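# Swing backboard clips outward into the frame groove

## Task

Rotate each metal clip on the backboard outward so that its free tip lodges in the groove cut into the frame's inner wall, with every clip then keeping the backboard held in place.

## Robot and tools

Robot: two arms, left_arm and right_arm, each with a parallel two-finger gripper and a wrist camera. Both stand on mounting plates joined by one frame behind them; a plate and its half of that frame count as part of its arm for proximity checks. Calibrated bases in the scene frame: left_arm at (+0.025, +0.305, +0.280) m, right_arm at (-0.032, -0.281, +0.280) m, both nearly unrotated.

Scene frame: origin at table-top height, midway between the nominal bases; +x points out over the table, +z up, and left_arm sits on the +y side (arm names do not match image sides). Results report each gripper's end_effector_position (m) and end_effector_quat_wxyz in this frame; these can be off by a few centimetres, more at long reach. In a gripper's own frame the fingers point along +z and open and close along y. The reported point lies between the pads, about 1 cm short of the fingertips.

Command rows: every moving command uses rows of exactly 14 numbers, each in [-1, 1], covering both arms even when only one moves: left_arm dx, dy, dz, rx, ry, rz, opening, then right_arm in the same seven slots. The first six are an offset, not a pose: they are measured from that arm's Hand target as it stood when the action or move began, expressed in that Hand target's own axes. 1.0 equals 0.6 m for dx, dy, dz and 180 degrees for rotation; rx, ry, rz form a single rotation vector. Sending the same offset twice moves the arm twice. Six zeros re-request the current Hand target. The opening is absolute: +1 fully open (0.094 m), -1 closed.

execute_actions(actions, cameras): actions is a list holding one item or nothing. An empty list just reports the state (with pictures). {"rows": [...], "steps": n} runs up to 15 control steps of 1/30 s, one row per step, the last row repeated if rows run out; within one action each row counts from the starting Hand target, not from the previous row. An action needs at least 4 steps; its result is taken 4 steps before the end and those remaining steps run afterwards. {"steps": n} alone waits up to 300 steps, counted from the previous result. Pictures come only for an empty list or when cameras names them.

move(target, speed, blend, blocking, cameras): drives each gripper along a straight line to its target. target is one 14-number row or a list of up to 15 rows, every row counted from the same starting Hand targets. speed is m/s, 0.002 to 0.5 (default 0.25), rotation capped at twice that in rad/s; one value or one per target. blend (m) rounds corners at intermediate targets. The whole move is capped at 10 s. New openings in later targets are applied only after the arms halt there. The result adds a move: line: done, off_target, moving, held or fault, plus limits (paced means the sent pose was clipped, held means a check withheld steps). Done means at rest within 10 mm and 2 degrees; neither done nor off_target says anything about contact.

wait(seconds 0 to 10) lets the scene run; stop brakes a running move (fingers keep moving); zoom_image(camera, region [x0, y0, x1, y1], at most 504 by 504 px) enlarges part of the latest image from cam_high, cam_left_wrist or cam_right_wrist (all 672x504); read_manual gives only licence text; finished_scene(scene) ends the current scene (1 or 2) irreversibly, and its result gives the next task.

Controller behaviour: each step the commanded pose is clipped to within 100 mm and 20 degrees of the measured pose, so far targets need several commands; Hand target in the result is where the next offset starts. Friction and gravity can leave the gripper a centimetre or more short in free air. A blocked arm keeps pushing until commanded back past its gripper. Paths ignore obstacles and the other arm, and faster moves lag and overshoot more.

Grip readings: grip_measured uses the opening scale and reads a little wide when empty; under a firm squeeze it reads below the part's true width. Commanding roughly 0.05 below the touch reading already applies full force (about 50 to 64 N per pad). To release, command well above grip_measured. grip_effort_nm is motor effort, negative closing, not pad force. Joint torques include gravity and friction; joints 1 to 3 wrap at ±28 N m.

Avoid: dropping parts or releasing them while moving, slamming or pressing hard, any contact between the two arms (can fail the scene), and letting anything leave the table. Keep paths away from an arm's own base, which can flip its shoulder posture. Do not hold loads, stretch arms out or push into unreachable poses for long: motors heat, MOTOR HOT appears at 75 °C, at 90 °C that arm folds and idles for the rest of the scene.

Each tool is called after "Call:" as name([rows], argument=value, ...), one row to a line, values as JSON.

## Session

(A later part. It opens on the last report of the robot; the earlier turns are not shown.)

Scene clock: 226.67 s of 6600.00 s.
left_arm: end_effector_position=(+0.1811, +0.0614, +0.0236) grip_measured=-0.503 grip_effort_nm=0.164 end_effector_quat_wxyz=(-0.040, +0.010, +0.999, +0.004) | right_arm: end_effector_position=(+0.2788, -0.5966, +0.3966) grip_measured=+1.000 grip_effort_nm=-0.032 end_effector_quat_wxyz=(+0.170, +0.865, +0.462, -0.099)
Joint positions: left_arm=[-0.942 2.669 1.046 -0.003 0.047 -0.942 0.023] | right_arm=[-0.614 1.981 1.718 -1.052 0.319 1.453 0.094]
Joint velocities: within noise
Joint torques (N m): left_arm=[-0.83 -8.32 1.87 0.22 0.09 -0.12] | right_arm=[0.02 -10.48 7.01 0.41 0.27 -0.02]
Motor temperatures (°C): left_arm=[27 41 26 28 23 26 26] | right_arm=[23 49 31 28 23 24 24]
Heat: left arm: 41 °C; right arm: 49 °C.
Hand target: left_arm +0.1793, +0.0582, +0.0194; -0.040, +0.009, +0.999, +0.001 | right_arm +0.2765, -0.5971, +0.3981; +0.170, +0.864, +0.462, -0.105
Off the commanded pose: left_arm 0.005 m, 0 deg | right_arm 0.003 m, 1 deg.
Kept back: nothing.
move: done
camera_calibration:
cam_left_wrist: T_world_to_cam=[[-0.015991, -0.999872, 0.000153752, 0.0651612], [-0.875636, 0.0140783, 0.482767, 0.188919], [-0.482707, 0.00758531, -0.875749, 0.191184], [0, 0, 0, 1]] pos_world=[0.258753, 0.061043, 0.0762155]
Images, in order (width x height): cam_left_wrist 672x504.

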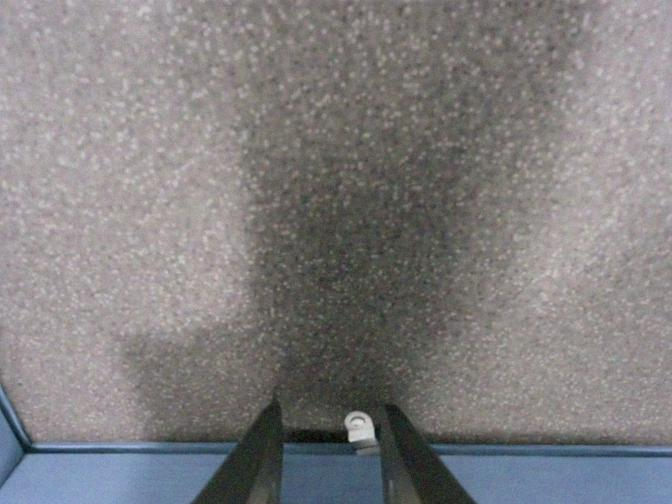

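Call:
move([
  [-0.003,-0.0065,-0.004,0,0,0,-0.5,0,0,0,0,0,0,1],
  [-0.003,-0.0065,0.006,0,0,0,-0.5,0,0,0,0,0,0,1],
], cameras=["cam_left_wrist"], speed=0.15)

Scene clock: 227.60 s of 6600.00 s.
left_arm: end_effector_position=(+0.1848, +0.0534, +0.0215) grip_measured=-0.503 grip_effort_nm=0.164 end_effector_quat_wxyz=(-0.035, +0.010, +0.999, -0.003) | right_arm: end_effector_position=(+0.2788, -0.5966, +0.3966) grip_measured=+1.000 grip_effort_nm=-0.037 end_effector_quat_wxyz=(+0.170, +0.865, +0.462, -0.099)
Joint positions: left_arm=[-0.946 2.68 1.072 -0.002 0.047 -0.946 0.023] | right_arm=[-0.614 1.981 1.718 -1.052 0.319 1.453 0.094]
Joint velocities: within noise
Joint torques (N m): left_arm=[-0.66 -7.9 1.92 0.18 0.08 -0.12] | right_arm=[0.06 -10.5 6.97 0.45 0.31 -0.01]
Motor temperatures (°C): left_arm=[27 41 26 28 23 26 26] | right_arm=[23 49 31 28 23 24 24]
Heat: left arm: 41 °C; right arm: 49 °C.
Hand target: left_arm +0.1806, +0.0545, +0.0156; -0.040, +0.009, +0.999, +0.001 | right_arm +0.2765, -0.5971, +0.3981; +0.170, +0.864, +0.462, -0.105
Off the commanded pose: left_arm 0.007 m, 1 deg | right_arm 0.003 m, 1 deg.
Kept back: nothing.
move: done
camera_calibration:
cam_left_wrist: T_world_to_cam=[[-0.0165771, -0.999781, 0.0127474, 0.0570816], [-0.879519, 0.0206447, 0.475416, 0.193777], [-0.475576, -0.00333056, -0.879669, 0.190604], [0, 0, 0, 1]] pos_world=[0.262024, 0.0537034, 0.0748154]
Images, in order (width x height): cam_left_wrist 672x504.

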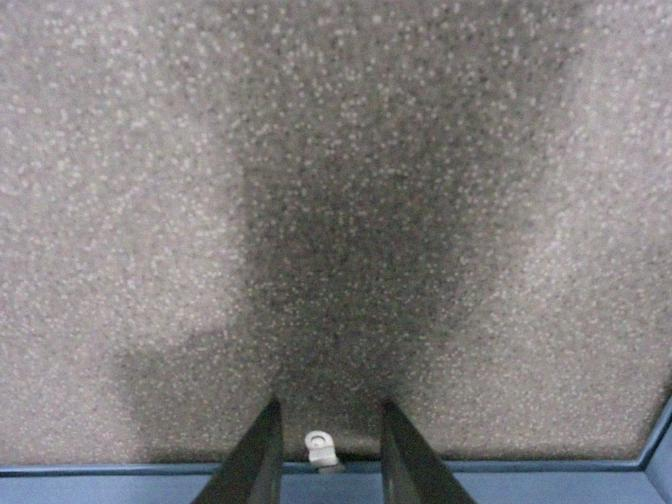

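Call:
move([
  [0,0,0,0,0,0,-0.7,0,0,0,0,0,0,1],
  [0,0,0,0,0,0,-0.92,0,0,0,0,0,0,1],
  [0,0,0,0,0,0,-0.96,0,0,0,0,0,0,1],
  [0,0,0,0,0,0,-0.6,0,0,0,0,0,0,1],
], speed=0.1, cameras=["cam_left_wrist"])

Scene clock: 235.00 s of 6600.00 s.
left_arm: end_effector_position=(+0.1839, +0.0538, +0.0216) grip_measured=-0.603 grip_effort_nm=0.168 end_effector_quat_wxyz=(-0.037, +0.010, +0.999, -0.002) | right_arm: end_effector_position=(+0.2788, -0.5966, +0.3966) grip_measured=+1.000 grip_effort_nm=-0.042 end_effector_quat_wxyz=(+0.170, +0.865, +0.462, -0.099)
Joint positions: left_arm=[-0.947 2.68 1.072 -0.005 0.049 -0.947 0.019] | right_arm=[-0.614 1.981 1.718 -1.052 0.319 1.453 0.094]
Joint velocities: within noise
Joint torques (N m): left_arm=[-0.61 -7.9 1.94 0.21 0.06 -0.11] | right_arm=[-0.03 -10.65 6.94 0.43 0.29 -0.01]
Motor temperatures (°C): left_arm=[27 40 26 28 23 26 26] | right_arm=[23 49 31 28 23 24 24]
Heat: left arm: 40 °C; right arm: 49 °C.
Hand target: left_arm +0.1807, +0.0545, +0.0156; -0.040, +0.009, +0.999, +0.001 | right_arm +0.2765, -0.5971, +0.3981; +0.170, +0.864, +0.462, -0.105
Off the commanded pose: left_arm 0.007 m, 0 deg | right_arm 0.003 m, 1 deg.
Kept back: nothing.
move: done
camera_calibration:
cam_left_wrist: T_world_to_cam=[[-0.0161486, -0.999812, 0.010764, 0.057455], [-0.878, 0.0193302, 0.47827, 0.192685], [-0.478388, -0.00172734, -0.878147, 0.190624], [0, 0, 0, 1]] pos_world=[0.261297, 0.0540488, 0.0746216]
Images, in order (width x height): cam_left_wrist 672x504.

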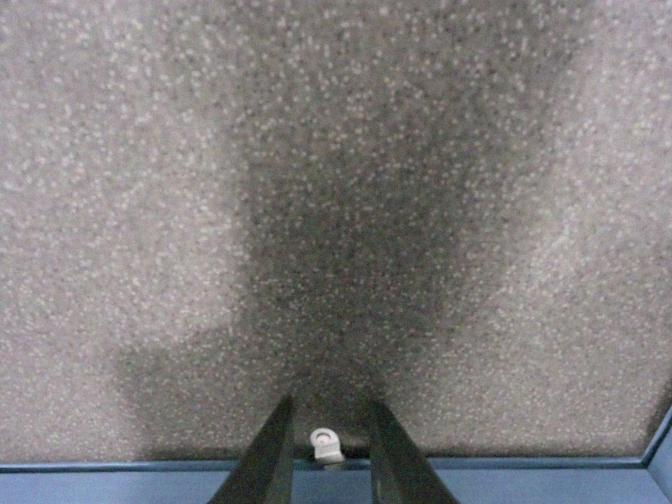

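Call:
zoom_image(camera="cam_left_wrist", region=[270, 400, 390, 490])

Scaled by 4.200 from the camera's 672x504 image, which has a finer 960x720 frame.

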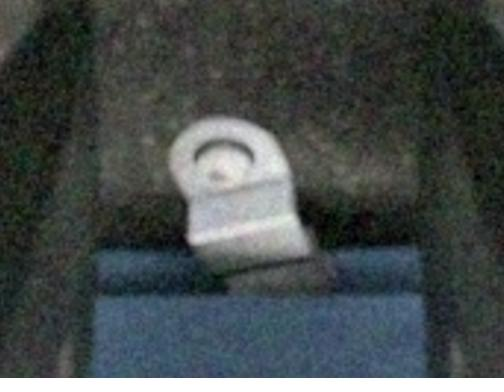

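Call:
move([
  [0,0,-0.1,0,0,0,-0.6,0,0,0,0,0,0,1],
  [-0.09,0.077,-0.1,0,0,0.5,-0.35,0,0,0,0,0,0,1],
], speed=0.2, cameras=["cam_left_wrist"])

Call:
zoom_image(camera="cam_left_wrist", region=[200, 250, 460, 450])

Scene clock: 240.63 s of 6600.00 s.
left_arm: end_effector_position=(+0.2380, +0.0990, +0.0714) grip_measured=-0.353 grip_effort_nm=0.168 end_effector_quat_wxyz=(-0.026, +0.711, +0.702, -0.029) | right_arm: end_effector_position=(+0.2788, -0.5966, +0.3966) grip_measured=+1.000 grip_effort_nm=-0.037 end_effector_quat_wxyz=(+0.170, +0.865, +0.462, -0.099)
Joint positions: left_arm=[-0.716 2.49 1.003 -0.139 0.04 0.849 0.03] | right_arm=[-0.614 1.981 1.718 -1.052 0.319 1.453 0.094]
Joint velocities: within noise
Joint torques (N m): left_arm=[0.23 -9.2 2.74 0 0.01 0.04] | right_arm=[0.23 -10.58 6.97 0.47 0.32 -0.04]
Motor temperatures (°C): left_arm=[27 39 26 28 23 26 26] | right_arm=[23 49 31 28 23 24 24]
Heat: left arm: 39 °C; right arm: 49 °C.
Hand target: left_arm +0.2401, +0.0995, +0.0711; -0.029, +0.713, +0.700, -0.028 | right_arm +0.2765, -0.5971, +0.3981; +0.170, +0.864, +0.462, -0.105
Off the commanded pose: left_arm 0.002 m, 0 deg | right_arm 0.003 m, 1 deg.
Kept back: nothing.
move: done
camera_calibration:
cam_left_wrist: T_world_to_cam=[[-0.996381, 0.0109287, 0.0842926, 0.230898], [0.0444343, 0.912371, 0.406945, -0.0873388], [-0.0724587, 0.409218, -0.909555, 0.125269], [0, 0, 0, 1]] pos_world=[0.24302, 0.0258996, 0.130018]
Images, in order (width x height): cam_left_wrist 672x504.

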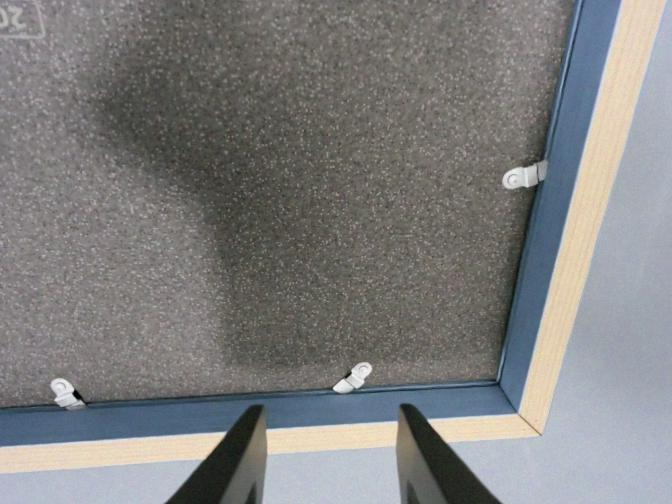

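Scaled by 1.938 from the camera's 672x504 image, which has a finer 960x720 frame.

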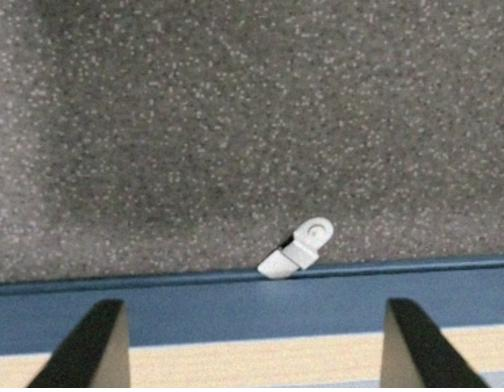

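Call:
move(target=[0.025,-0.022,0.03,-0.025,0.028,0,-0.35,0,0,0,0,0,0,1], speed=0.1, cameras=["cam_left_wrist"])

Call:
zoom_image(camera="cam_left_wrist", region=[200, 300, 460, 500])

Scene clock: 242.30 s of 6600.00 s.
left_arm: end_effector_position=(+0.2290, +0.1119, +0.0583) grip_measured=-0.353 grip_effort_nm=0.168 end_effector_quat_wxyz=(-0.029, +0.716, +0.697, +0.028) | right_arm: end_effector_position=(+0.2788, -0.5966, +0.3966) grip_measured=+1.000 grip_effort_nm=-0.037 end_effector_quat_wxyz=(+0.170, +0.865, +0.462, -0.099)
Joint positions: left_arm=[-0.773 2.525 0.954 -0.058 -0.07 0.801 0.03] | right_arm=[-0.614 1.981 1.718 -1.052 0.319 1.453 0.094]
Joint velocities: within noise
Joint torques (N m): left_arm=[-0.53 -8.1 0.91 0.23 -0.1 -0.12] | right_arm=[0.1 -10.59 7.02 0.42 0.25 -0.03]
Motor temperatures (°C): left_arm=[27 39 26 28 23 26 26] | right_arm=[23 49 31 28 23 24 24]
Heat: left arm: 39 °C; right arm: 49 °C.
Hand target: left_arm +0.2258, +0.1147, +0.0543; -0.032, +0.714, +0.699, +0.031 | right_arm +0.2765, -0.5971, +0.3981; +0.170, +0.864, +0.462, -0.105
Off the commanded pose: left_arm 0.006 m, 1 deg | right_arm 0.003 m, 1 deg.
Kept back: nothing.
move: done
camera_calibration:
cam_left_wrist: T_world_to_cam=[[-0.999708, 0.0224377, 0.00895592, 0.226769], [0.0239692, 0.8748, 0.483891, -0.0890231], [0.00302277, 0.483965, -0.875082, 0.0797521], [0, 0, 0, 1]] pos_world=[0.228596, 0.034192, 0.110836]
Images, in order (width x height): cam_left_wrist 672x504.

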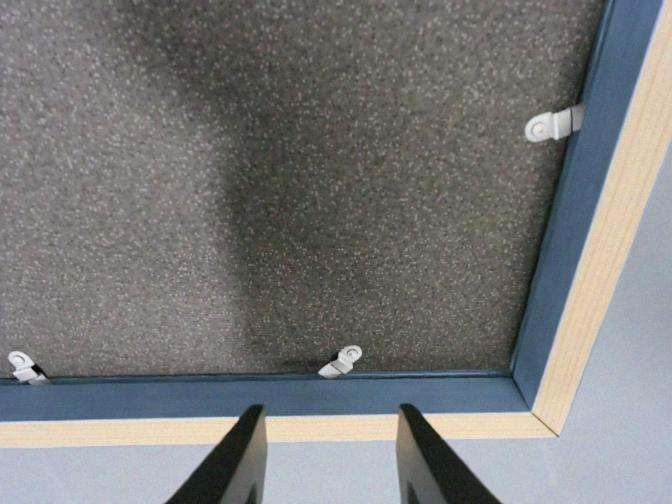

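Scaled by 1.938 from the camera's 672x504 image, which has a finer 960x720 frame.

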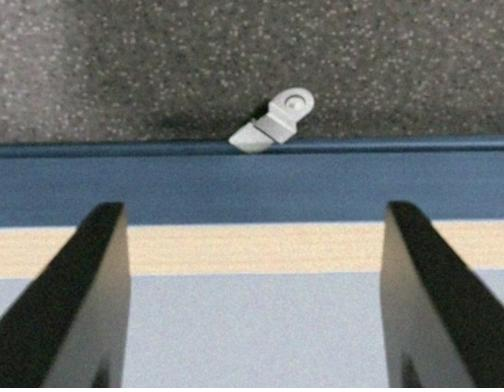

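Call:
move(target=[0.01,-0.0067,0.037,0,0,0,-0.35,0,0,0,0,0,0,1], speed=0.08, cameras=["cam_left_wrist"])

Call:
zoom_image(camera="cam_left_wrist", region=[230, 340, 430, 500])

Scene clock: 243.77 s of 6600.00 s.
left_arm: end_effector_position=(+0.2231, +0.1179, +0.0365) grip_measured=-0.353 grip_effort_nm=0.168 end_effector_quat_wxyz=(-0.029, +0.715, +0.697, +0.029) | right_arm: end_effector_position=(+0.2788, -0.5966, +0.3966) grip_measured=+1.000 grip_effort_nm=-0.032 end_effector_quat_wxyz=(+0.170, +0.865, +0.462, -0.099)
Joint positions: left_arm=[-0.773 2.605 0.954 0.022 -0.072 0.8 0.03] | right_arm=[-0.614 1.981 1.718 -1.052 0.319 1.453 0.094]
Joint velocities: within noise
Joint torques (N m): left_arm=[0.35 -8.09 0.53 0.22 -0.09 -0.02] | right_arm=[-0.08 -10.43 7.02 0.42 0.3 -0.03]
Motor temperatures (°C): left_arm=[27 39 26 28 23 26 26] | right_arm=[23 49 31 28 23 24 24]
Heat: left arm: 39 °C; right arm: 49 °C.
Hand target: left_arm +0.2219, +0.1228, +0.0327; -0.032, +0.714, +0.699, +0.031 | right_arm +0.2765, -0.5971, +0.3981; +0.170, +0.864, +0.462, -0.105
Off the commanded pose: left_arm 0.006 m, 0 deg | right_arm 0.003 m, 1 deg.
Kept back: nothing.
move: done
camera_calibration:
cam_left_wrist: T_world_to_cam=[[-0.99973, 0.021759, 0.00810497, 0.221039], [0.0229588, 0.874167, 0.485083, -0.083285], [0.00346985, 0.485138, -0.874431, 0.0575312], [0, 0, 0, 1]] pos_world=[0.222692, 0.0400848, 0.0889156]
Images, in order (width x height): cam_left_wrist 672x504.

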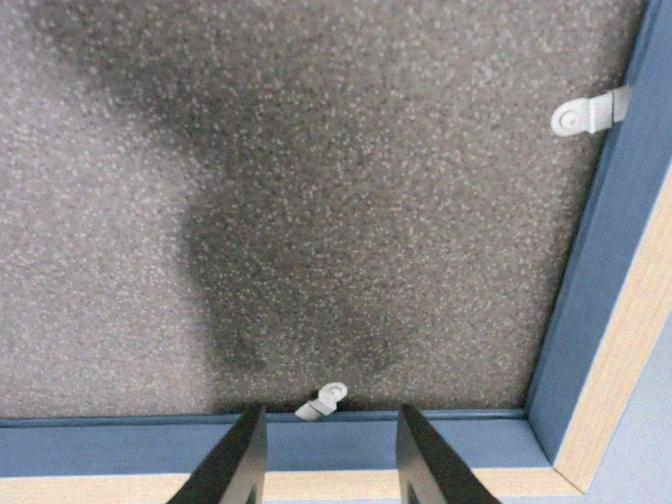

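Scaled by 2.520 from the camera's 672x504 image, which has a finer 960x720 frame.

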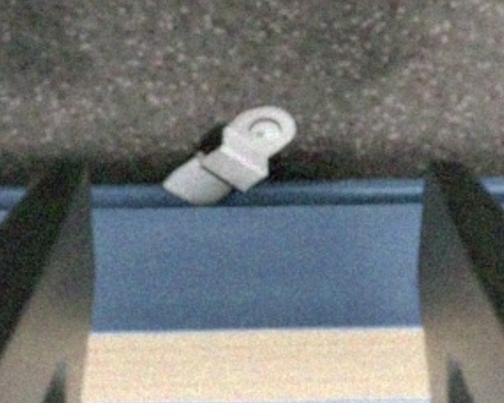

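Call:
move([
  [0.0067,-0.0025,0.0,0,0,0,-0.35,0,0,0,0,0,0,1],
  [0.0067,-0.0025,0.028,0,0,0,-0.35,0,0,0,0,0,0,1],
], speed=0.06, cameras=["cam_left_wrist"])

Call:
zoom_image(camera="cam_left_wrist", region=[230, 340, 430, 500])

Scene clock: 244.93 s of 6600.00 s.
left_arm: end_effector_position=(+0.2209, +0.1236, +0.0216) grip_measured=-0.353 grip_effort_nm=0.159 end_effector_quat_wxyz=(-0.027, +0.714, +0.699, +0.028) | right_arm: end_effector_position=(+0.2788, -0.5966, +0.3966) grip_measured=+1.000 grip_effort_nm=-0.037 end_effector_quat_wxyz=(+0.170, +0.865, +0.462, -0.099)
Joint positions: left_arm=[-0.763 2.662 0.956 0.081 -0.071 0.806 0.03] | right_arm=[-0.614 1.981 1.718 -1.052 0.319 1.453 0.094]
Joint velocities: within noise
Joint torques (N m): left_arm=[0.42 -7.42 1.03 0.21 -0.11 0.03] | right_arm=[0.05 -10.59 6.76 0.42 0.31 -0.02]
Motor temperatures (°C): left_arm=[27 39 26 28 23 26 26] | right_arm=[23 49 31 28 23 24 24]
Heat: left arm: 39 °C; right arm: 49 °C.
Hand target: left_arm +0.2206, +0.1283, +0.0163; -0.032, +0.714, +0.699, +0.031 | right_arm +0.2765, -0.5971, +0.3981; +0.170, +0.864, +0.462, -0.105
Off the commanded pose: left_arm 0.007 m, 1 deg | right_arm 0.003 m, 1 deg.
Kept back: nothing.
move: done
camera_calibration:
cam_left_wrist: T_world_to_cam=[[-0.999846, 0.016331, 0.00643032, 0.219631], [0.0174071, 0.875792, 0.482375, -0.0799322], [0.00224607, 0.482413, -0.875941, 0.0423297], [0, 0, 0, 1]] pos_world=[0.220893, 0.0459968, 0.0742233]
Images, in order (width x height): cam_left_wrist 672x504.

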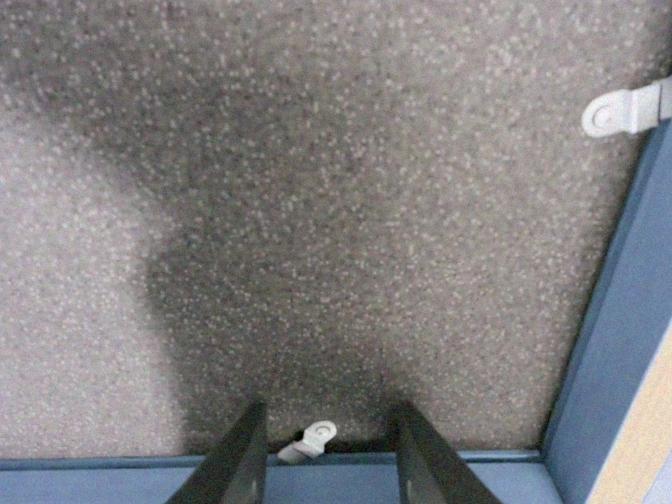

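Scaled by 2.520 from the camera's 672x504 image, which has a finer 960x720 frame.

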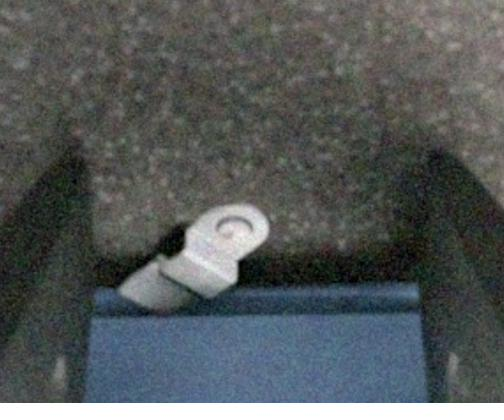

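Call:
move([
  [0,0,0,0,0,0,-0.6,0,0,0,0,0,0,1],
  [0,0,0,0,0,0,-0.8,0,0,0,0,0,0,1],
  [0,0,0,0,0,0,-0.92,0,0,0,0,0,0,1],
  [0,0,0,0,0,0,-0.96,0,0,0,0,0,0,1],
  [0,0,0,0,0,0,-0.5,0,0,0,0,0,0,1],
], speed=0.1, cameras=["cam_left_wrist"])

Call:
zoom_image(camera="cam_left_wrist", region=[230, 340, 430, 500])

Scene clock: 250.73 s of 6600.00 s.
left_arm: end_effector_position=(+0.2257, +0.1221, +0.0215) grip_measured=-0.503 grip_effort_nm=0.168 end_effector_quat_wxyz=(-0.020, +0.713, +0.700, +0.032) | right_arm: end_effector_position=(+0.2788, -0.5966, +0.3966) grip_measured=+1.000 grip_effort_nm=-0.042 end_effector_quat_wxyz=(+0.170, +0.865, +0.462, -0.099)
Joint positions: left_arm=[-0.759 2.662 0.959 0.092 -0.079 0.808 0.023] | right_arm=[-0.614 1.981 1.718 -1.052 0.319 1.453 0.094]
Joint velocities: within noise
Joint torques (N m): left_arm=[0.16 -7.51 0.73 0.13 -0.03 0.02] | right_arm=[-0.1 -10.41 6.8 0.41 0.27 -0.02]
Motor temperatures (°C): left_arm=[27 39 26 28 23 26 26] | right_arm=[23 49 31 28 23 24 24]
Heat: left arm: 39 °C; right arm: 49 °C.
Hand target: left_arm +0.2206, +0.1283, +0.0163; -0.032, +0.714, +0.699, +0.031 | right_arm +0.2765, -0.5971, +0.3981; +0.170, +0.864, +0.462, -0.105
Off the commanded pose: left_arm 0.009 m, 1 deg | right_arm 0.003 m, 1 deg.
Kept back: nothing.
move: done
camera_calibration:
cam_left_wrist: T_world_to_cam=[[-0.999841, 0.0153322, -0.00909728, 0.224879], [0.00911202, 0.878081, 0.478424, -0.0769609], [0.0153235, 0.478265, -0.878082, 0.0405659], [0, 0, 0, 1]] pos_world=[0.224923, 0.0447288, 0.074486]
Images, in order (width x height): cam_left_wrist 672x504.

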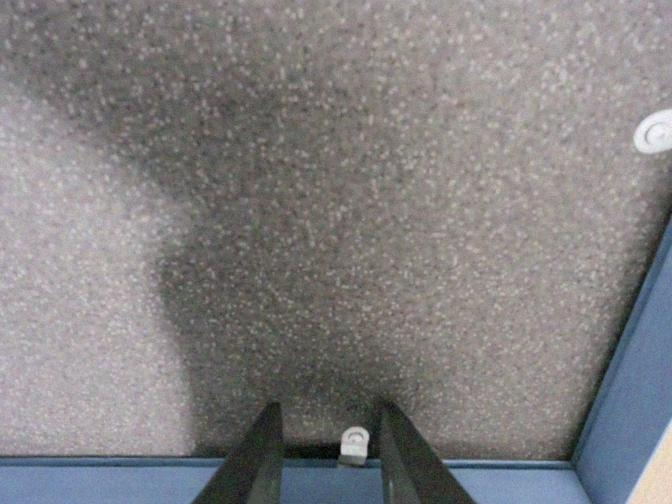

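Scaled by 2.520 from the camera's 672x504 image, which has a finer 960x720 frame.

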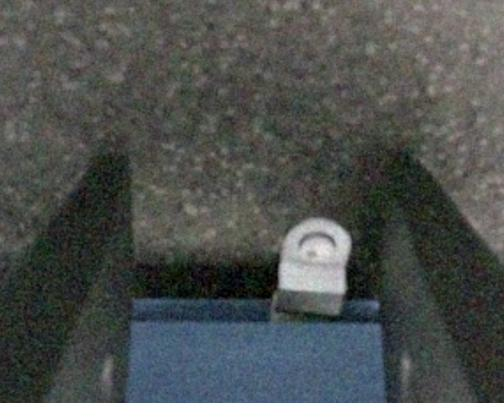

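Call:
move([
  [0,0,-0.09,0,0,0,-0.5,0,0,0,0,0,0,1],
  [-0.025,0.19,-0.065,0,0,0,-0.35,0,0,0,0,0,0,1],
], speed=0.2, cameras=["cam_left_wrist"])

Call:
zoom_image(camera="cam_left_wrist", region=[230, 340, 430, 500])

Scene clock: 253.13 s of 6600.00 s.
left_arm: end_effector_position=(+0.3357, +0.1063, +0.0574) grip_measured=-0.353 grip_effort_nm=0.168 end_effector_quat_wxyz=(-0.023, +0.711, +0.703, +0.031) | right_arm: end_effector_position=(+0.2788, -0.5966, +0.3966) grip_measured=+1.000 grip_effort_nm=-0.027 end_effector_quat_wxyz=(+0.170, +0.865, +0.462, -0.099)
Joint positions: left_arm=[-0.582 2.642 1.353 -0.314 -0.083 0.978 0.03] | right_arm=[-0.614 1.981 1.718 -1.052 0.319 1.453 0.094]
Joint velocities: within noise
Joint torques (N m): left_arm=[-0.29 -9.98 3.92 0.03 -0.09 0.03] | right_arm=[0.02 -10.52 6.94 0.43 0.29 -0.05]
Motor temperatures (°C): left_arm=[27 39 26 28 23 26 26] | right_arm=[23 49 31 28 23 24 24]
Heat: left arm: 39 °C; right arm: 49 °C.
Hand target: left_arm +0.3341, +0.1075, +0.0535; -0.032, +0.714, +0.699, +0.031 | right_arm +0.2765, -0.5971, +0.3981; +0.170, +0.864, +0.462, -0.105
Off the commanded pose: left_arm 0.004 m, 1 deg | right_arm 0.003 m, 1 deg.
Kept back: nothing.
move: done
camera_calibration:
cam_left_wrist: T_world_to_cam=[[-0.999962, 0.00806483, -0.0032823, 0.335942], [0.00549331, 0.876805, 0.480815, -0.0801072], [0.00675563, 0.480779, -0.876816, 0.0805431], [0, 0, 0, 1]] pos_world=[0.335826, 0.0288056, 0.110241]
Images, in order (width x height): cam_left_wrist 672x504.

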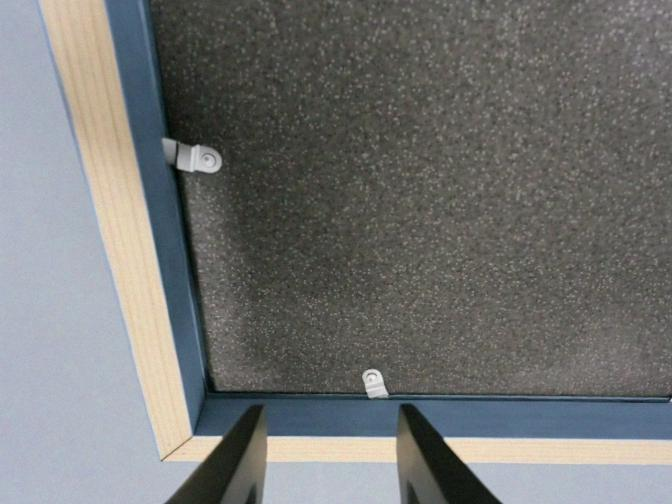

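Scaled by 2.520 from the camera's 672x504 image, which has a finer 960x720 frame.

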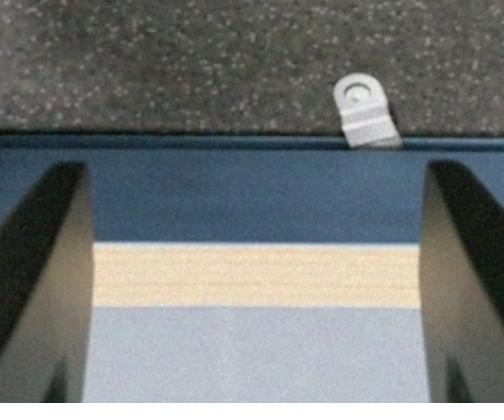

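Call:
move(target=[0.025,-0.015,0.03,0,0,0,-0.35,0,0,0,0,0,0,1], speed=0.08, cameras=["cam_left_wrist"])

Call:
zoom_image(camera="cam_left_wrist", region=[230, 340, 430, 500])

Scene clock: 254.40 s of 6600.00 s.
left_arm: end_effector_position=(+0.3287, +0.1199, +0.0425) grip_measured=-0.353 grip_effort_nm=0.168 end_effector_quat_wxyz=(-0.027, +0.712, +0.701, +0.030) | right_arm: end_effector_position=(+0.2788, -0.5966, +0.3966) grip_measured=+1.000 grip_effort_nm=-0.032 end_effector_quat_wxyz=(+0.170, +0.865, +0.462, -0.099)
Joint positions: left_arm=[-0.562 2.671 1.315 -0.253 -0.084 1.002 0.03] | right_arm=[-0.614 1.981 1.718 -1.052 0.319 1.453 0.094]
Joint velocities: within noise
Joint torques (N m): left_arm=[0.1 -9.99 1.91 0.25 -0.09 0.03] | right_arm=[-0.1 -10.55 6.93 0.45 0.27 0]
Motor temperatures (°C): left_arm=[27 39 26 28 23 26 26] | right_arm=[23 49 31 28 23 24 24]
Heat: left arm: 39 °C; right arm: 49 °C.
Hand target: left_arm +0.3256, +0.1241, +0.0370; -0.032, +0.714, +0.699, +0.031 | right_arm +0.2765, -0.5971, +0.3981; +0.170, +0.864, +0.462, -0.105
Off the commanded pose: left_arm 0.008 m, 1 deg | right_arm 0.003 m, 1 deg.
Kept back: nothing.
move: done
camera_calibration:
cam_left_wrist: T_world_to_cam=[[-0.999923, 0.0119312, 0.00329238, 0.328026], [0.012031, 0.874483, 0.484907, -0.0868366], [0.00290638, 0.48491, -0.874559, 0.0616915], [0, 0, 0, 1]] pos_world=[0.328866, 0.0421086, 0.0949806]
Images, in order (width x height): cam_left_wrist 672x504.

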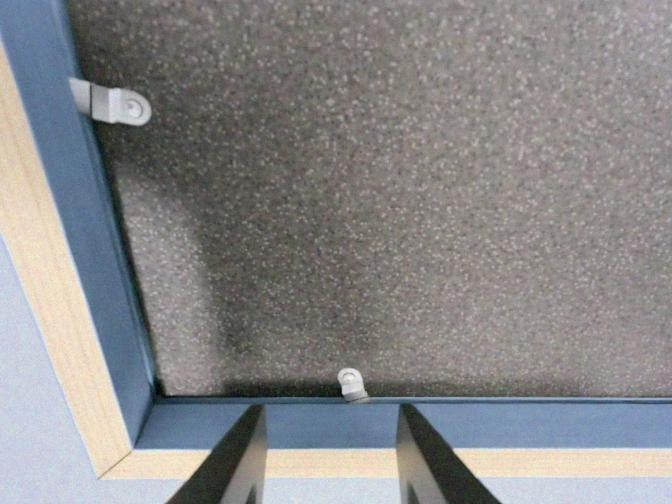

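Scaled by 2.520 from the camera's 672x504 image, which has a finer 960x720 frame.

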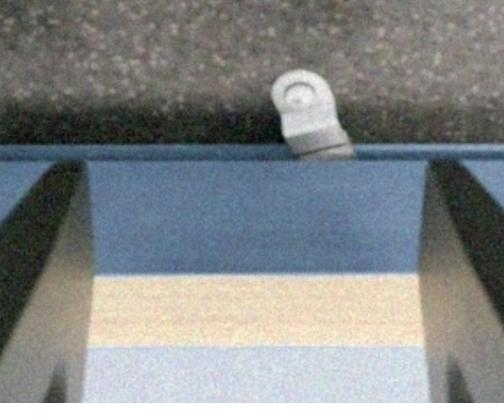

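Call:
move([
  [0.0095,-0.001,0.012,0,0,0,-0.35,0,0,0,0,0,0,1],
  [0.0095,-0.001,0.033,0,0,0,-0.35,0,0,0,0,0,0,1],
], speed=0.06, cameras=["cam_left_wrist"])

Call:
zoom_image(camera="cam_left_wrist", region=[230, 340, 430, 500])

Scene clock: 255.40 s of 6600.00 s.
left_arm: end_effector_position=(+0.3264, +0.1267, +0.0241) grip_measured=-0.353 grip_effort_nm=0.164 end_effector_quat_wxyz=(-0.026, +0.713, +0.700, +0.029) | right_arm: end_effector_position=(+0.2788, -0.5966, +0.3966) grip_measured=+1.000 grip_effort_nm=-0.042 end_effector_quat_wxyz=(+0.170, +0.865, +0.462, -0.099)
Joint positions: left_arm=[-0.547 2.724 1.313 -0.194 -0.081 1.019 0.03] | right_arm=[-0.614 1.981 1.718 -1.052 0.319 1.453 0.094]
Joint velocities: within noise
Joint torques (N m): left_arm=[0.31 -9.36 2.58 0.19 -0.12 0.04] | right_arm=[-0.01 -10.5 6.97 0.42 0.25 -0.04]
Motor temperatures (°C): left_arm=[27 39 26 28 23 26 26] | right_arm=[23 49 31 28 23 24 24]
Heat: left arm: 39 °C; right arm: 49 °C.
Hand target: left_arm +0.3249, +0.1316, +0.0178; -0.032, +0.714, +0.699, +0.031 | right_arm +0.2765, -0.5971, +0.3981; +0.170, +0.864, +0.462, -0.105
Off the commanded pose: left_arm 0.008 m, 1 deg | right_arm 0.003 m, 1 deg.
Kept back: nothing.
move: done
camera_calibration:
cam_left_wrist: T_world_to_cam=[[-0.999898, 0.0140063, 0.00287545, 0.325417], [0.0136632, 0.876682, 0.480876, -0.0845584], [0.00421445, 0.480866, -0.876784, 0.0424042], [0, 0, 0, 1]] pos_world=[0.326361, 0.0491822, 0.0769057]
Images, in order (width x height): cam_left_wrist 672x504.

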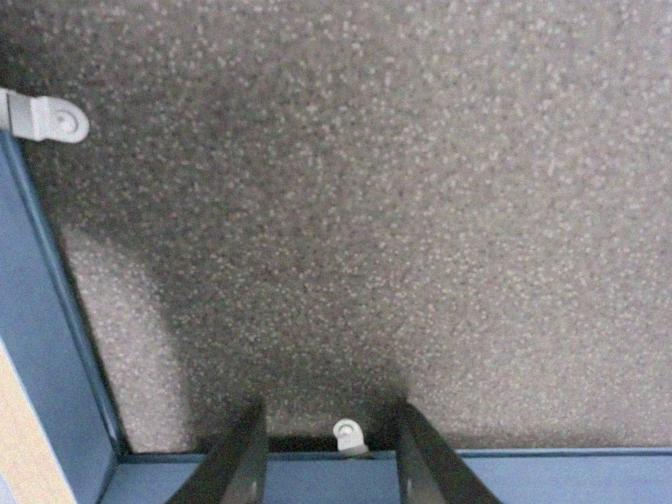

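Scaled by 2.520 from the camera's 672x504 image, which has a finer 960x720 frame.

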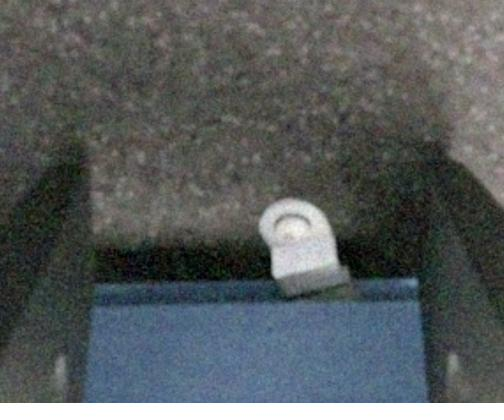

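Call:
move([
  [0,0,0.002,0,0,0,-0.6,0,0,0,0,0,0,1],
  [0,0,0.002,0,0,0,-0.8,0,0,0,0,0,0,1],
  [0,0,0.002,0,0,0,-0.92,0,0,0,0,0,0,1],
  [0,0,0.002,0,0,0,-0.96,0,0,0,0,0,0,1],
  [0,0,0.002,0,0,0,-0.5,0,0,0,0,0,0,1],
], speed=0.1, cameras=["cam_left_wrist"])

Call:
zoom_image(camera="cam_left_wrist", region=[230, 340, 430, 500])

Scene clock: 261.20 s of 6600.00 s.
left_arm: end_effector_position=(+0.3246, +0.1269, +0.0229) grip_measured=-0.503 grip_effort_nm=0.178 end_effector_quat_wxyz=(-0.028, +0.713, +0.700, +0.026) | right_arm: end_effector_position=(+0.2788, -0.5966, +0.3966) grip_measured=+1.000 grip_effort_nm=-0.037 end_effector_quat_wxyz=(+0.170, +0.865, +0.462, -0.099)
Joint positions: left_arm=[-0.547 2.728 1.314 -0.196 -0.077 1.021 0.023] | right_arm=[-0.614 1.981 1.718 -1.052 0.319 1.453 0.094]
Joint velocities: within noise
Joint torques (N m): left_arm=[0.34 -9.33 2.69 0.22 -0.18 0.03] | right_arm=[-0.1 -10.58 6.89 0.43 0.31 0]
Motor temperatures (°C): left_arm=[27 39 26 28 23 26 26] | right_arm=[23 49 31 28 23 24 24]
Heat: left arm: 39 °C; right arm: 49 °C.
Hand target: left_arm +0.3250, +0.1317, +0.0166; -0.032, +0.714, +0.699, +0.031 | right_arm +0.2765, -0.5971, +0.3981; +0.170, +0.864, +0.462, -0.105
Off the commanded pose: left_arm 0.008 m, 1 deg | right_arm 0.003 m, 1 deg.
Kept back: nothing.
move: done
camera_calibration:
cam_left_wrist: T_world_to_cam=[[-0.999825, 0.0158056, 0.00996885, 0.323182], [0.0186508, 0.877126, 0.479897, -0.0857552], [-0.00115889, 0.48, -0.877268, 0.0431229], [0, 0, 0, 1]] pos_world=[0.324774, 0.0494111, 0.0757623]
Images, in order (width x height): cam_left_wrist 672x504.

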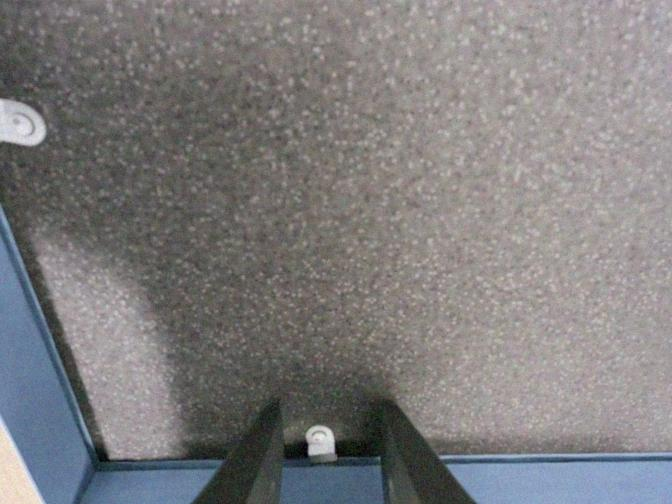

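Scaled by 2.520 from the camera's 672x504 image, which has a finer 960x720 frame.

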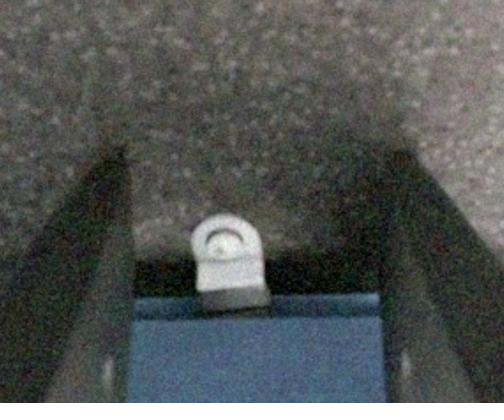

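Call:
move([
  [0,0,-0.09,0,0,0,-0.5,0,0,0,0,0,0,1],
  [-0.16,-0.075,-0.14,0,0,0,-0.35,0,0,0,0,0,0,1],
], speed=0.2, cameras=["cam_left_wrist"])

Call:
zoom_image(camera="cam_left_wrist", region=[130, 0, 550, 300])

Scene clock: 263.87 s of 6600.00 s.
left_arm: end_effector_position=(+0.2721, +0.0359, +0.0842) grip_measured=-0.353 grip_effort_nm=0.168 end_effector_quat_wxyz=(-0.040, +0.718, +0.694, +0.034) | right_arm: end_effector_position=(+0.2788, -0.5966, +0.3966) grip_measured=+1.000 grip_effort_nm=-0.042 end_effector_quat_wxyz=(+0.170, +0.865, +0.462, -0.099)
Joint positions: left_arm=[-0.84 2.58 1.372 -0.448 -0.077 0.742 0.03] | right_arm=[-0.614 1.981 1.718 -1.052 0.319 1.453 0.094]
Joint velocities: within noise
Joint torques (N m): left_arm=[0.09 -12.94 4.22 -0.05 0.03 -0.12] | right_arm=[-0.01 -10.47 6.91 0.44 0.31 -0.02]
Motor temperatures (°C): left_arm=[27 39 26 28 23 26 26] | right_arm=[23 49 31 28 23 24 24]
Heat: left arm: 39 °C; right arm: 49 °C.
Hand target: left_arm +0.2780, +0.0296, +0.0919; -0.032, +0.714, +0.699, +0.031 | right_arm +0.2765, -0.5971, +0.3981; +0.170, +0.864, +0.462, -0.105
Off the commanded pose: left_arm 0.011 m, 1 deg | right_arm 0.003 m, 1 deg.
Kept back: nothing.
move: off_target (left_arm); target 2's new opening was sent with left_arm's hand 0.011 m and 1 deg from that target
camera_calibration:
cam_left_wrist: T_world_to_cam=[[-0.999402, 0.0301174, 0.0169701, 0.270306], [0.0345644, 0.862223, 0.505348, -0.0403227], [0.000587748, 0.505632, -0.862749, 0.137912], [0, 0, 0, 1]] pos_world=[0.271457, -0.0431066, 0.134773]
Images, in order (width x height): cam_left_wrist 672x504.

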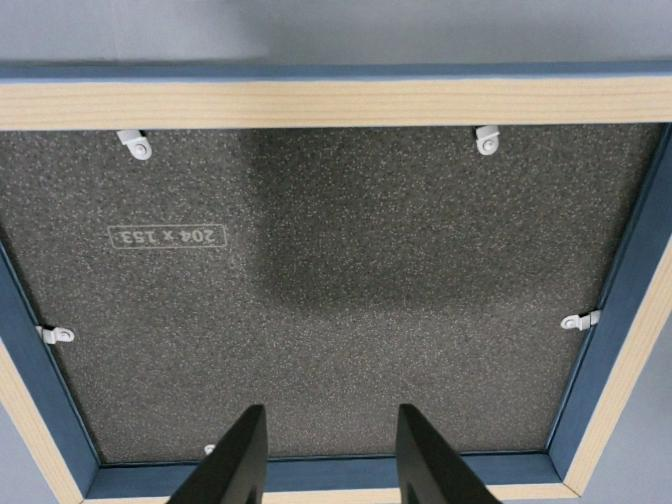

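Scaled by 1.200 from the camera's 672x504 image, which has a finer 960x720 frame.

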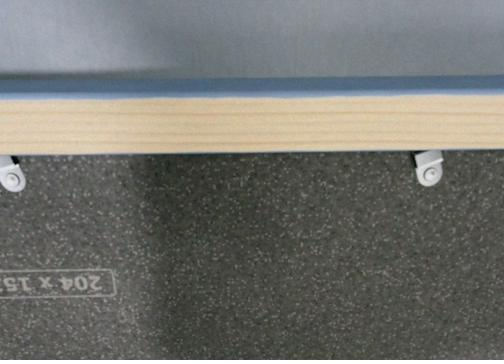

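Call:
zoom_image(camera="cam_left_wrist", region=[90, 110, 190, 185])

Call:
zoom_image(camera="cam_left_wrist", region=[440, 110, 540, 185])

Call:
zoom_image(camera="cam_left_wrist", region=[20, 300, 100, 370])

Call:
zoom_image(camera="cam_left_wrist", region=[540, 290, 620, 350])

Scaled by 5.040 from the camera's 672x504 image, which has a finer 960x720 frame.

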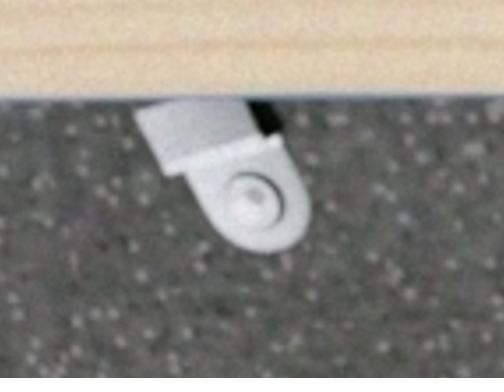

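Scaled by 5.040 from the camera's 672x504 image, which has a finer 960x720 frame.

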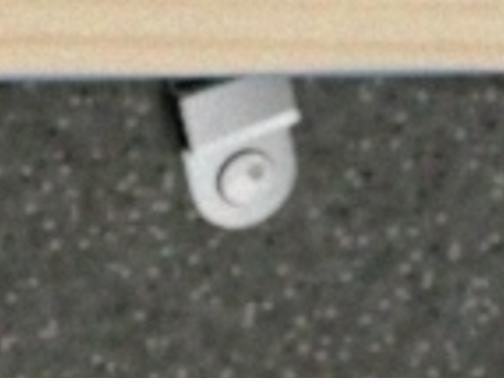

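Scaled by 6.300 from the camera's 672x504 image, which has a finer 960x720 frame.

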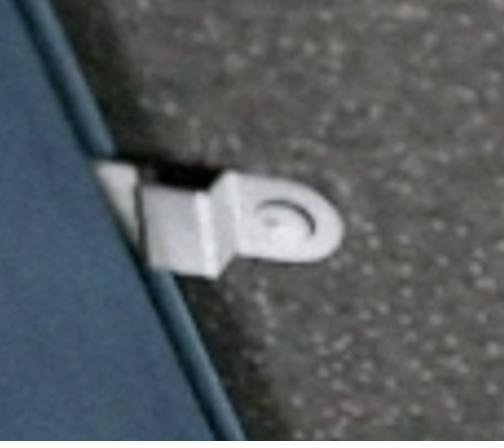

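Scaled by 6.300 from the camera's 672x504 image, which has a finer 960x720 frame.

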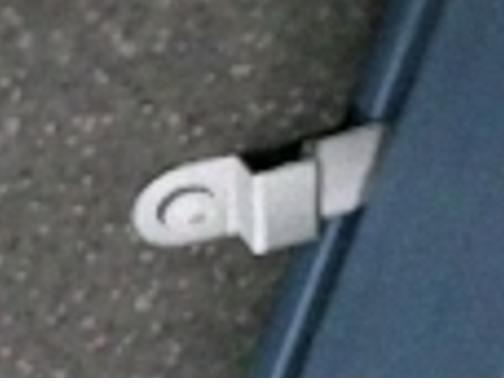

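Call:
move(target=[-0.069,0.08,0.061,0,-0.056,0,-0.4,0,0,0,0,0,0,1], speed=0.12, cameras=["cam_left_wrist"])

Call:
zoom_image(camera="cam_left_wrist", region=[230, 320, 430, 500])

Scene clock: 266.57 s of 6600.00 s.
left_arm: end_effector_position=(+0.3218, -0.0043, +0.0557) grip_measured=-0.397 grip_effort_nm=-0.120 end_effector_quat_wxyz=(+0.023, +0.712, +0.702, -0.025) | right_arm: end_effector_position=(+0.2788, -0.5966, +0.3966) grip_measured=+1.000 grip_effort_nm=-0.037 end_effector_quat_wxyz=(+0.170, +0.865, +0.462, -0.099)
Joint positions: left_arm=[-0.765 2.736 1.587 -0.377 0.036 0.8 0.028] | right_arm=[-0.614 1.981 1.718 -1.052 0.319 1.453 0.094]
Joint velocities: within noise
Joint torques (N m): left_arm=[0.05 -11.03 5.04 0.37 0.16 0.02] | right_arm=[-0.08 -10.45 6.98 0.41 0.27 -0.06]
Motor temperatures (°C): left_arm=[27 40 26 28 23 26 26] | right_arm=[23 49 31 28 23 24 24]
Heat: left arm: 40 °C; right arm: 49 °C.
Hand target: left_arm +0.3250, -0.0094, +0.0517; +0.030, +0.714, +0.699, -0.032 | right_arm +0.2765, -0.5971, +0.3981; +0.170, +0.864, +0.462, -0.105
Off the commanded pose: left_arm 0.007 m, 1 deg | right_arm 0.003 m, 1 deg.
Kept back: nothing.
move: done
camera_calibration:
cam_left_wrist: T_world_to_cam=[[-0.999884, 0.0118417, 0.0095887, 0.322162], [0.0144469, 0.936798, 0.349573, 0.0225225], [-0.00484313, 0.349671, -0.93686, 0.13884], [0, 0, 0, 1]] pos_world=[0.322472, -0.0734623, 0.119111]
Images, in order (width x height): cam_left_wrist 672x504.

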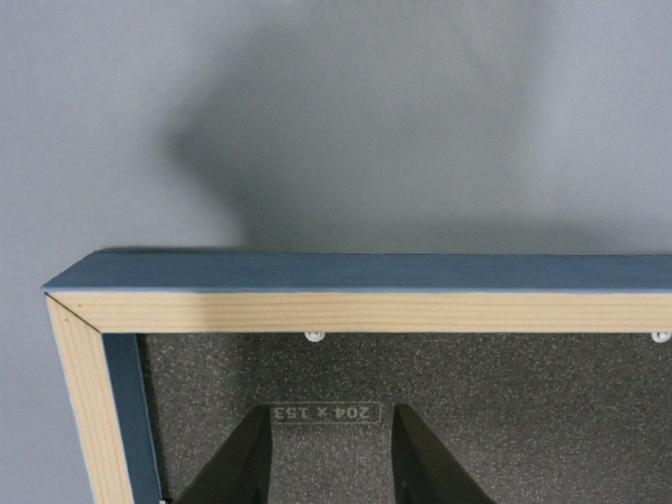

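Scaled by 2.520 from the camera's 672x504 image, which has a finer 960x720 frame.

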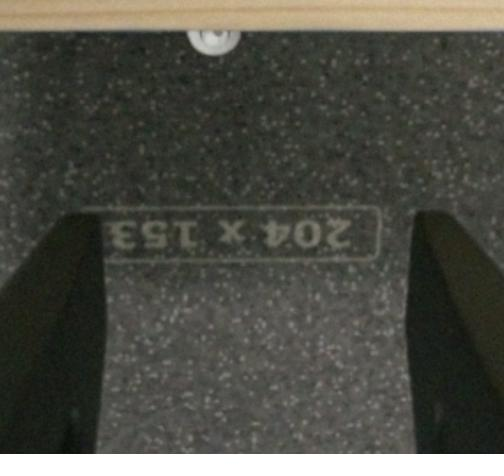

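Call:
move([
  [-0.0075,0.005,0.029,0,0,0,-0.4,0,0,0,0,0,0,1],
], speed=0.08, cameras=["cam_left_wrist"])

Call:
zoom_image(camera="cam_left_wrist", region=[230, 320, 430, 500])

Scene clock: 267.67 s of 6600.00 s.
left_arm: end_effector_position=(+0.3262, -0.0095, +0.0382) grip_measured=-0.397 grip_effort_nm=-0.120 end_effector_quat_wxyz=(+0.024, +0.712, +0.701, -0.026) | right_arm: end_effector_position=(+0.2788, -0.5966, +0.3966) grip_measured=+1.000 grip_effort_nm=-0.032 end_effector_quat_wxyz=(+0.170, +0.865, +0.462, -0.099)
Joint positions: left_arm=[-0.765 2.806 1.656 -0.374 0.038 0.8 0.028] | right_arm=[-0.614 1.981 1.718 -1.052 0.319 1.453 0.094]
Joint velocities: within noise
Joint torques (N m): left_arm=[-0.34 -11.4 5 0.35 0.16 -0.01] | right_arm=[-0.03 -10.55 7.01 0.45 0.27 -0.01]
Motor temperatures (°C): left_arm=[27 40 26 28 23 26 26] | right_arm=[23 49 31 28 23 24 24]
Heat: left arm: 40 °C; right arm: 49 °C.
Hand target: left_arm +0.3279, -0.0154, +0.0347; +0.030, +0.714, +0.699, -0.032 | right_arm +0.2765, -0.5971, +0.3981; +0.170, +0.864, +0.462, -0.105
Off the commanded pose: left_arm 0.007 m, 1 deg | right_arm 0.003 m, 1 deg.
Kept back: nothing.
move: done
camera_calibration:
cam_left_wrist: T_world_to_cam=[[-0.999872, 0.0126935, 0.00977289, 0.326785], [0.0152979, 0.937632, 0.347293, 0.0332649], [-0.00475501, 0.347398, -0.937706, 0.124303], [0, 0, 0, 1]] pos_world=[0.326825, -0.0785208, 0.101813]
Images, in order (width x height): cam_left_wrist 672x504.

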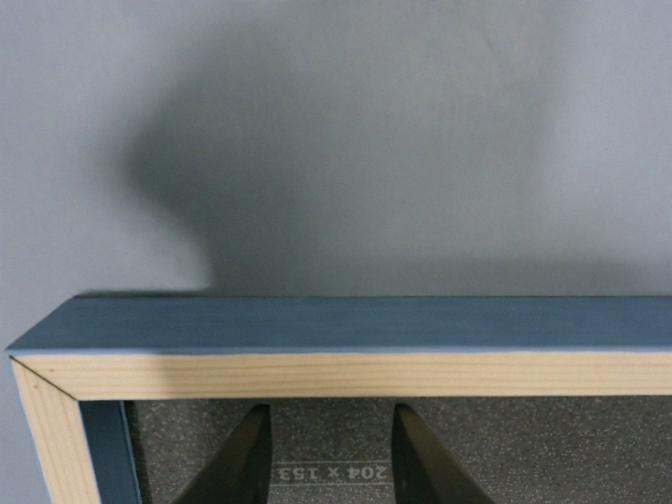

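Scaled by 2.520 from the camera's 672x504 image, which has a finer 960x720 frame.

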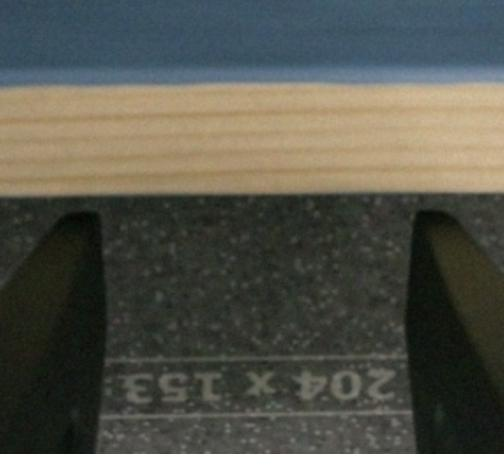

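Call:
move([
  [0.001,-0.001,0.03,0,0,0,-0.4,0,0,0,0,0,0,1],
], speed=0.06, cameras=["cam_left_wrist"])

Call:
zoom_image(camera="cam_left_wrist", region=[230, 320, 430, 500])

Scene clock: 268.73 s of 6600.00 s.
left_arm: end_effector_position=(+0.3245, -0.0081, +0.0247) grip_measured=-0.397 grip_effort_nm=-0.115 end_effector_quat_wxyz=(+0.017, +0.712, +0.701, -0.026) | right_arm: end_effector_position=(+0.2788, -0.5966, +0.3966) grip_measured=+1.000 grip_effort_nm=-0.042 end_effector_quat_wxyz=(+0.170, +0.865, +0.462, -0.099)
Joint positions: left_arm=[-0.765 2.851 1.687 -0.373 0.038 0.801 0.028] | right_arm=[-0.614 1.981 1.718 -1.052 0.319 1.453 0.094]
Joint velocities: within noise
Joint torques (N m): left_arm=[-0.5 -10.4 5.27 0.53 0.16 -0.03] | right_arm=[0.02 -10.52 7.08 0.42 0.28 -0.01]
Motor temperatures (°C): left_arm=[27 40 26 28 23 26 26] | right_arm=[23 49 31 28 23 24 24]
Heat: left arm: 40 °C; right arm: 49 °C.
Hand target: left_arm +0.3272, -0.0164, +0.0167; +0.030, +0.714, +0.699, -0.032 | right_arm +0.2765, -0.5971, +0.3981; +0.170, +0.864, +0.462, -0.105
Off the commanded pose: left_arm 0.012 m, 2 deg | right_arm 0.003 m, 1 deg.
Kept back: nothing.
move: off_target (left_arm)
camera_calibration:
cam_left_wrist: T_world_to_cam=[[-0.999738, 0.0131202, 0.0187659, 0.324943], [0.0189364, 0.934497, 0.355466, 0.0352427], [-0.0128729, 0.355728, -0.934501, 0.113729], [0, 0, 0, 1]] pos_world=[0.325654, -0.0776542, 0.0876545]
Images, in order (width x height): cam_left_wrist 672x504.

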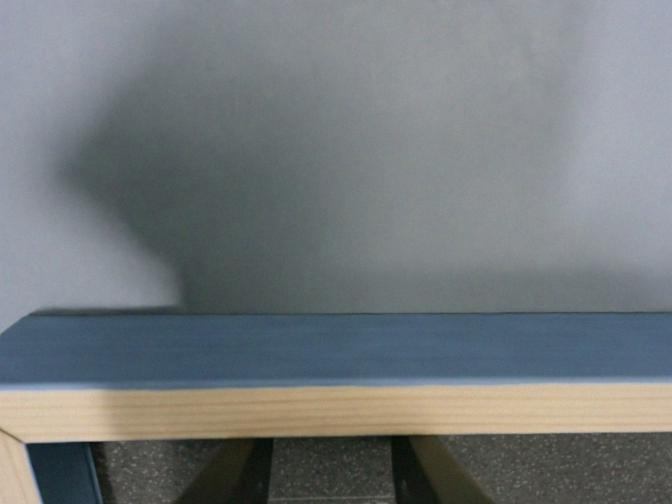

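Scaled by 2.520 from the camera's 672x504 image, which has a finer 960x720 frame.

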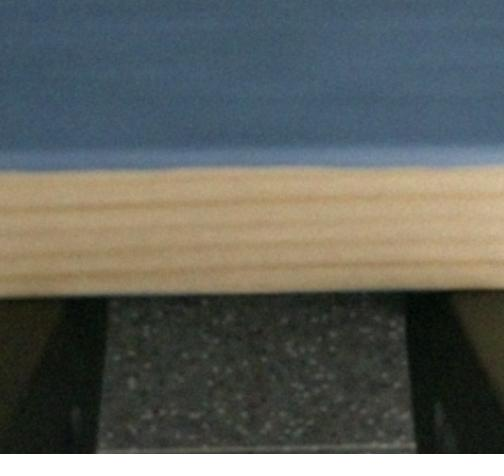

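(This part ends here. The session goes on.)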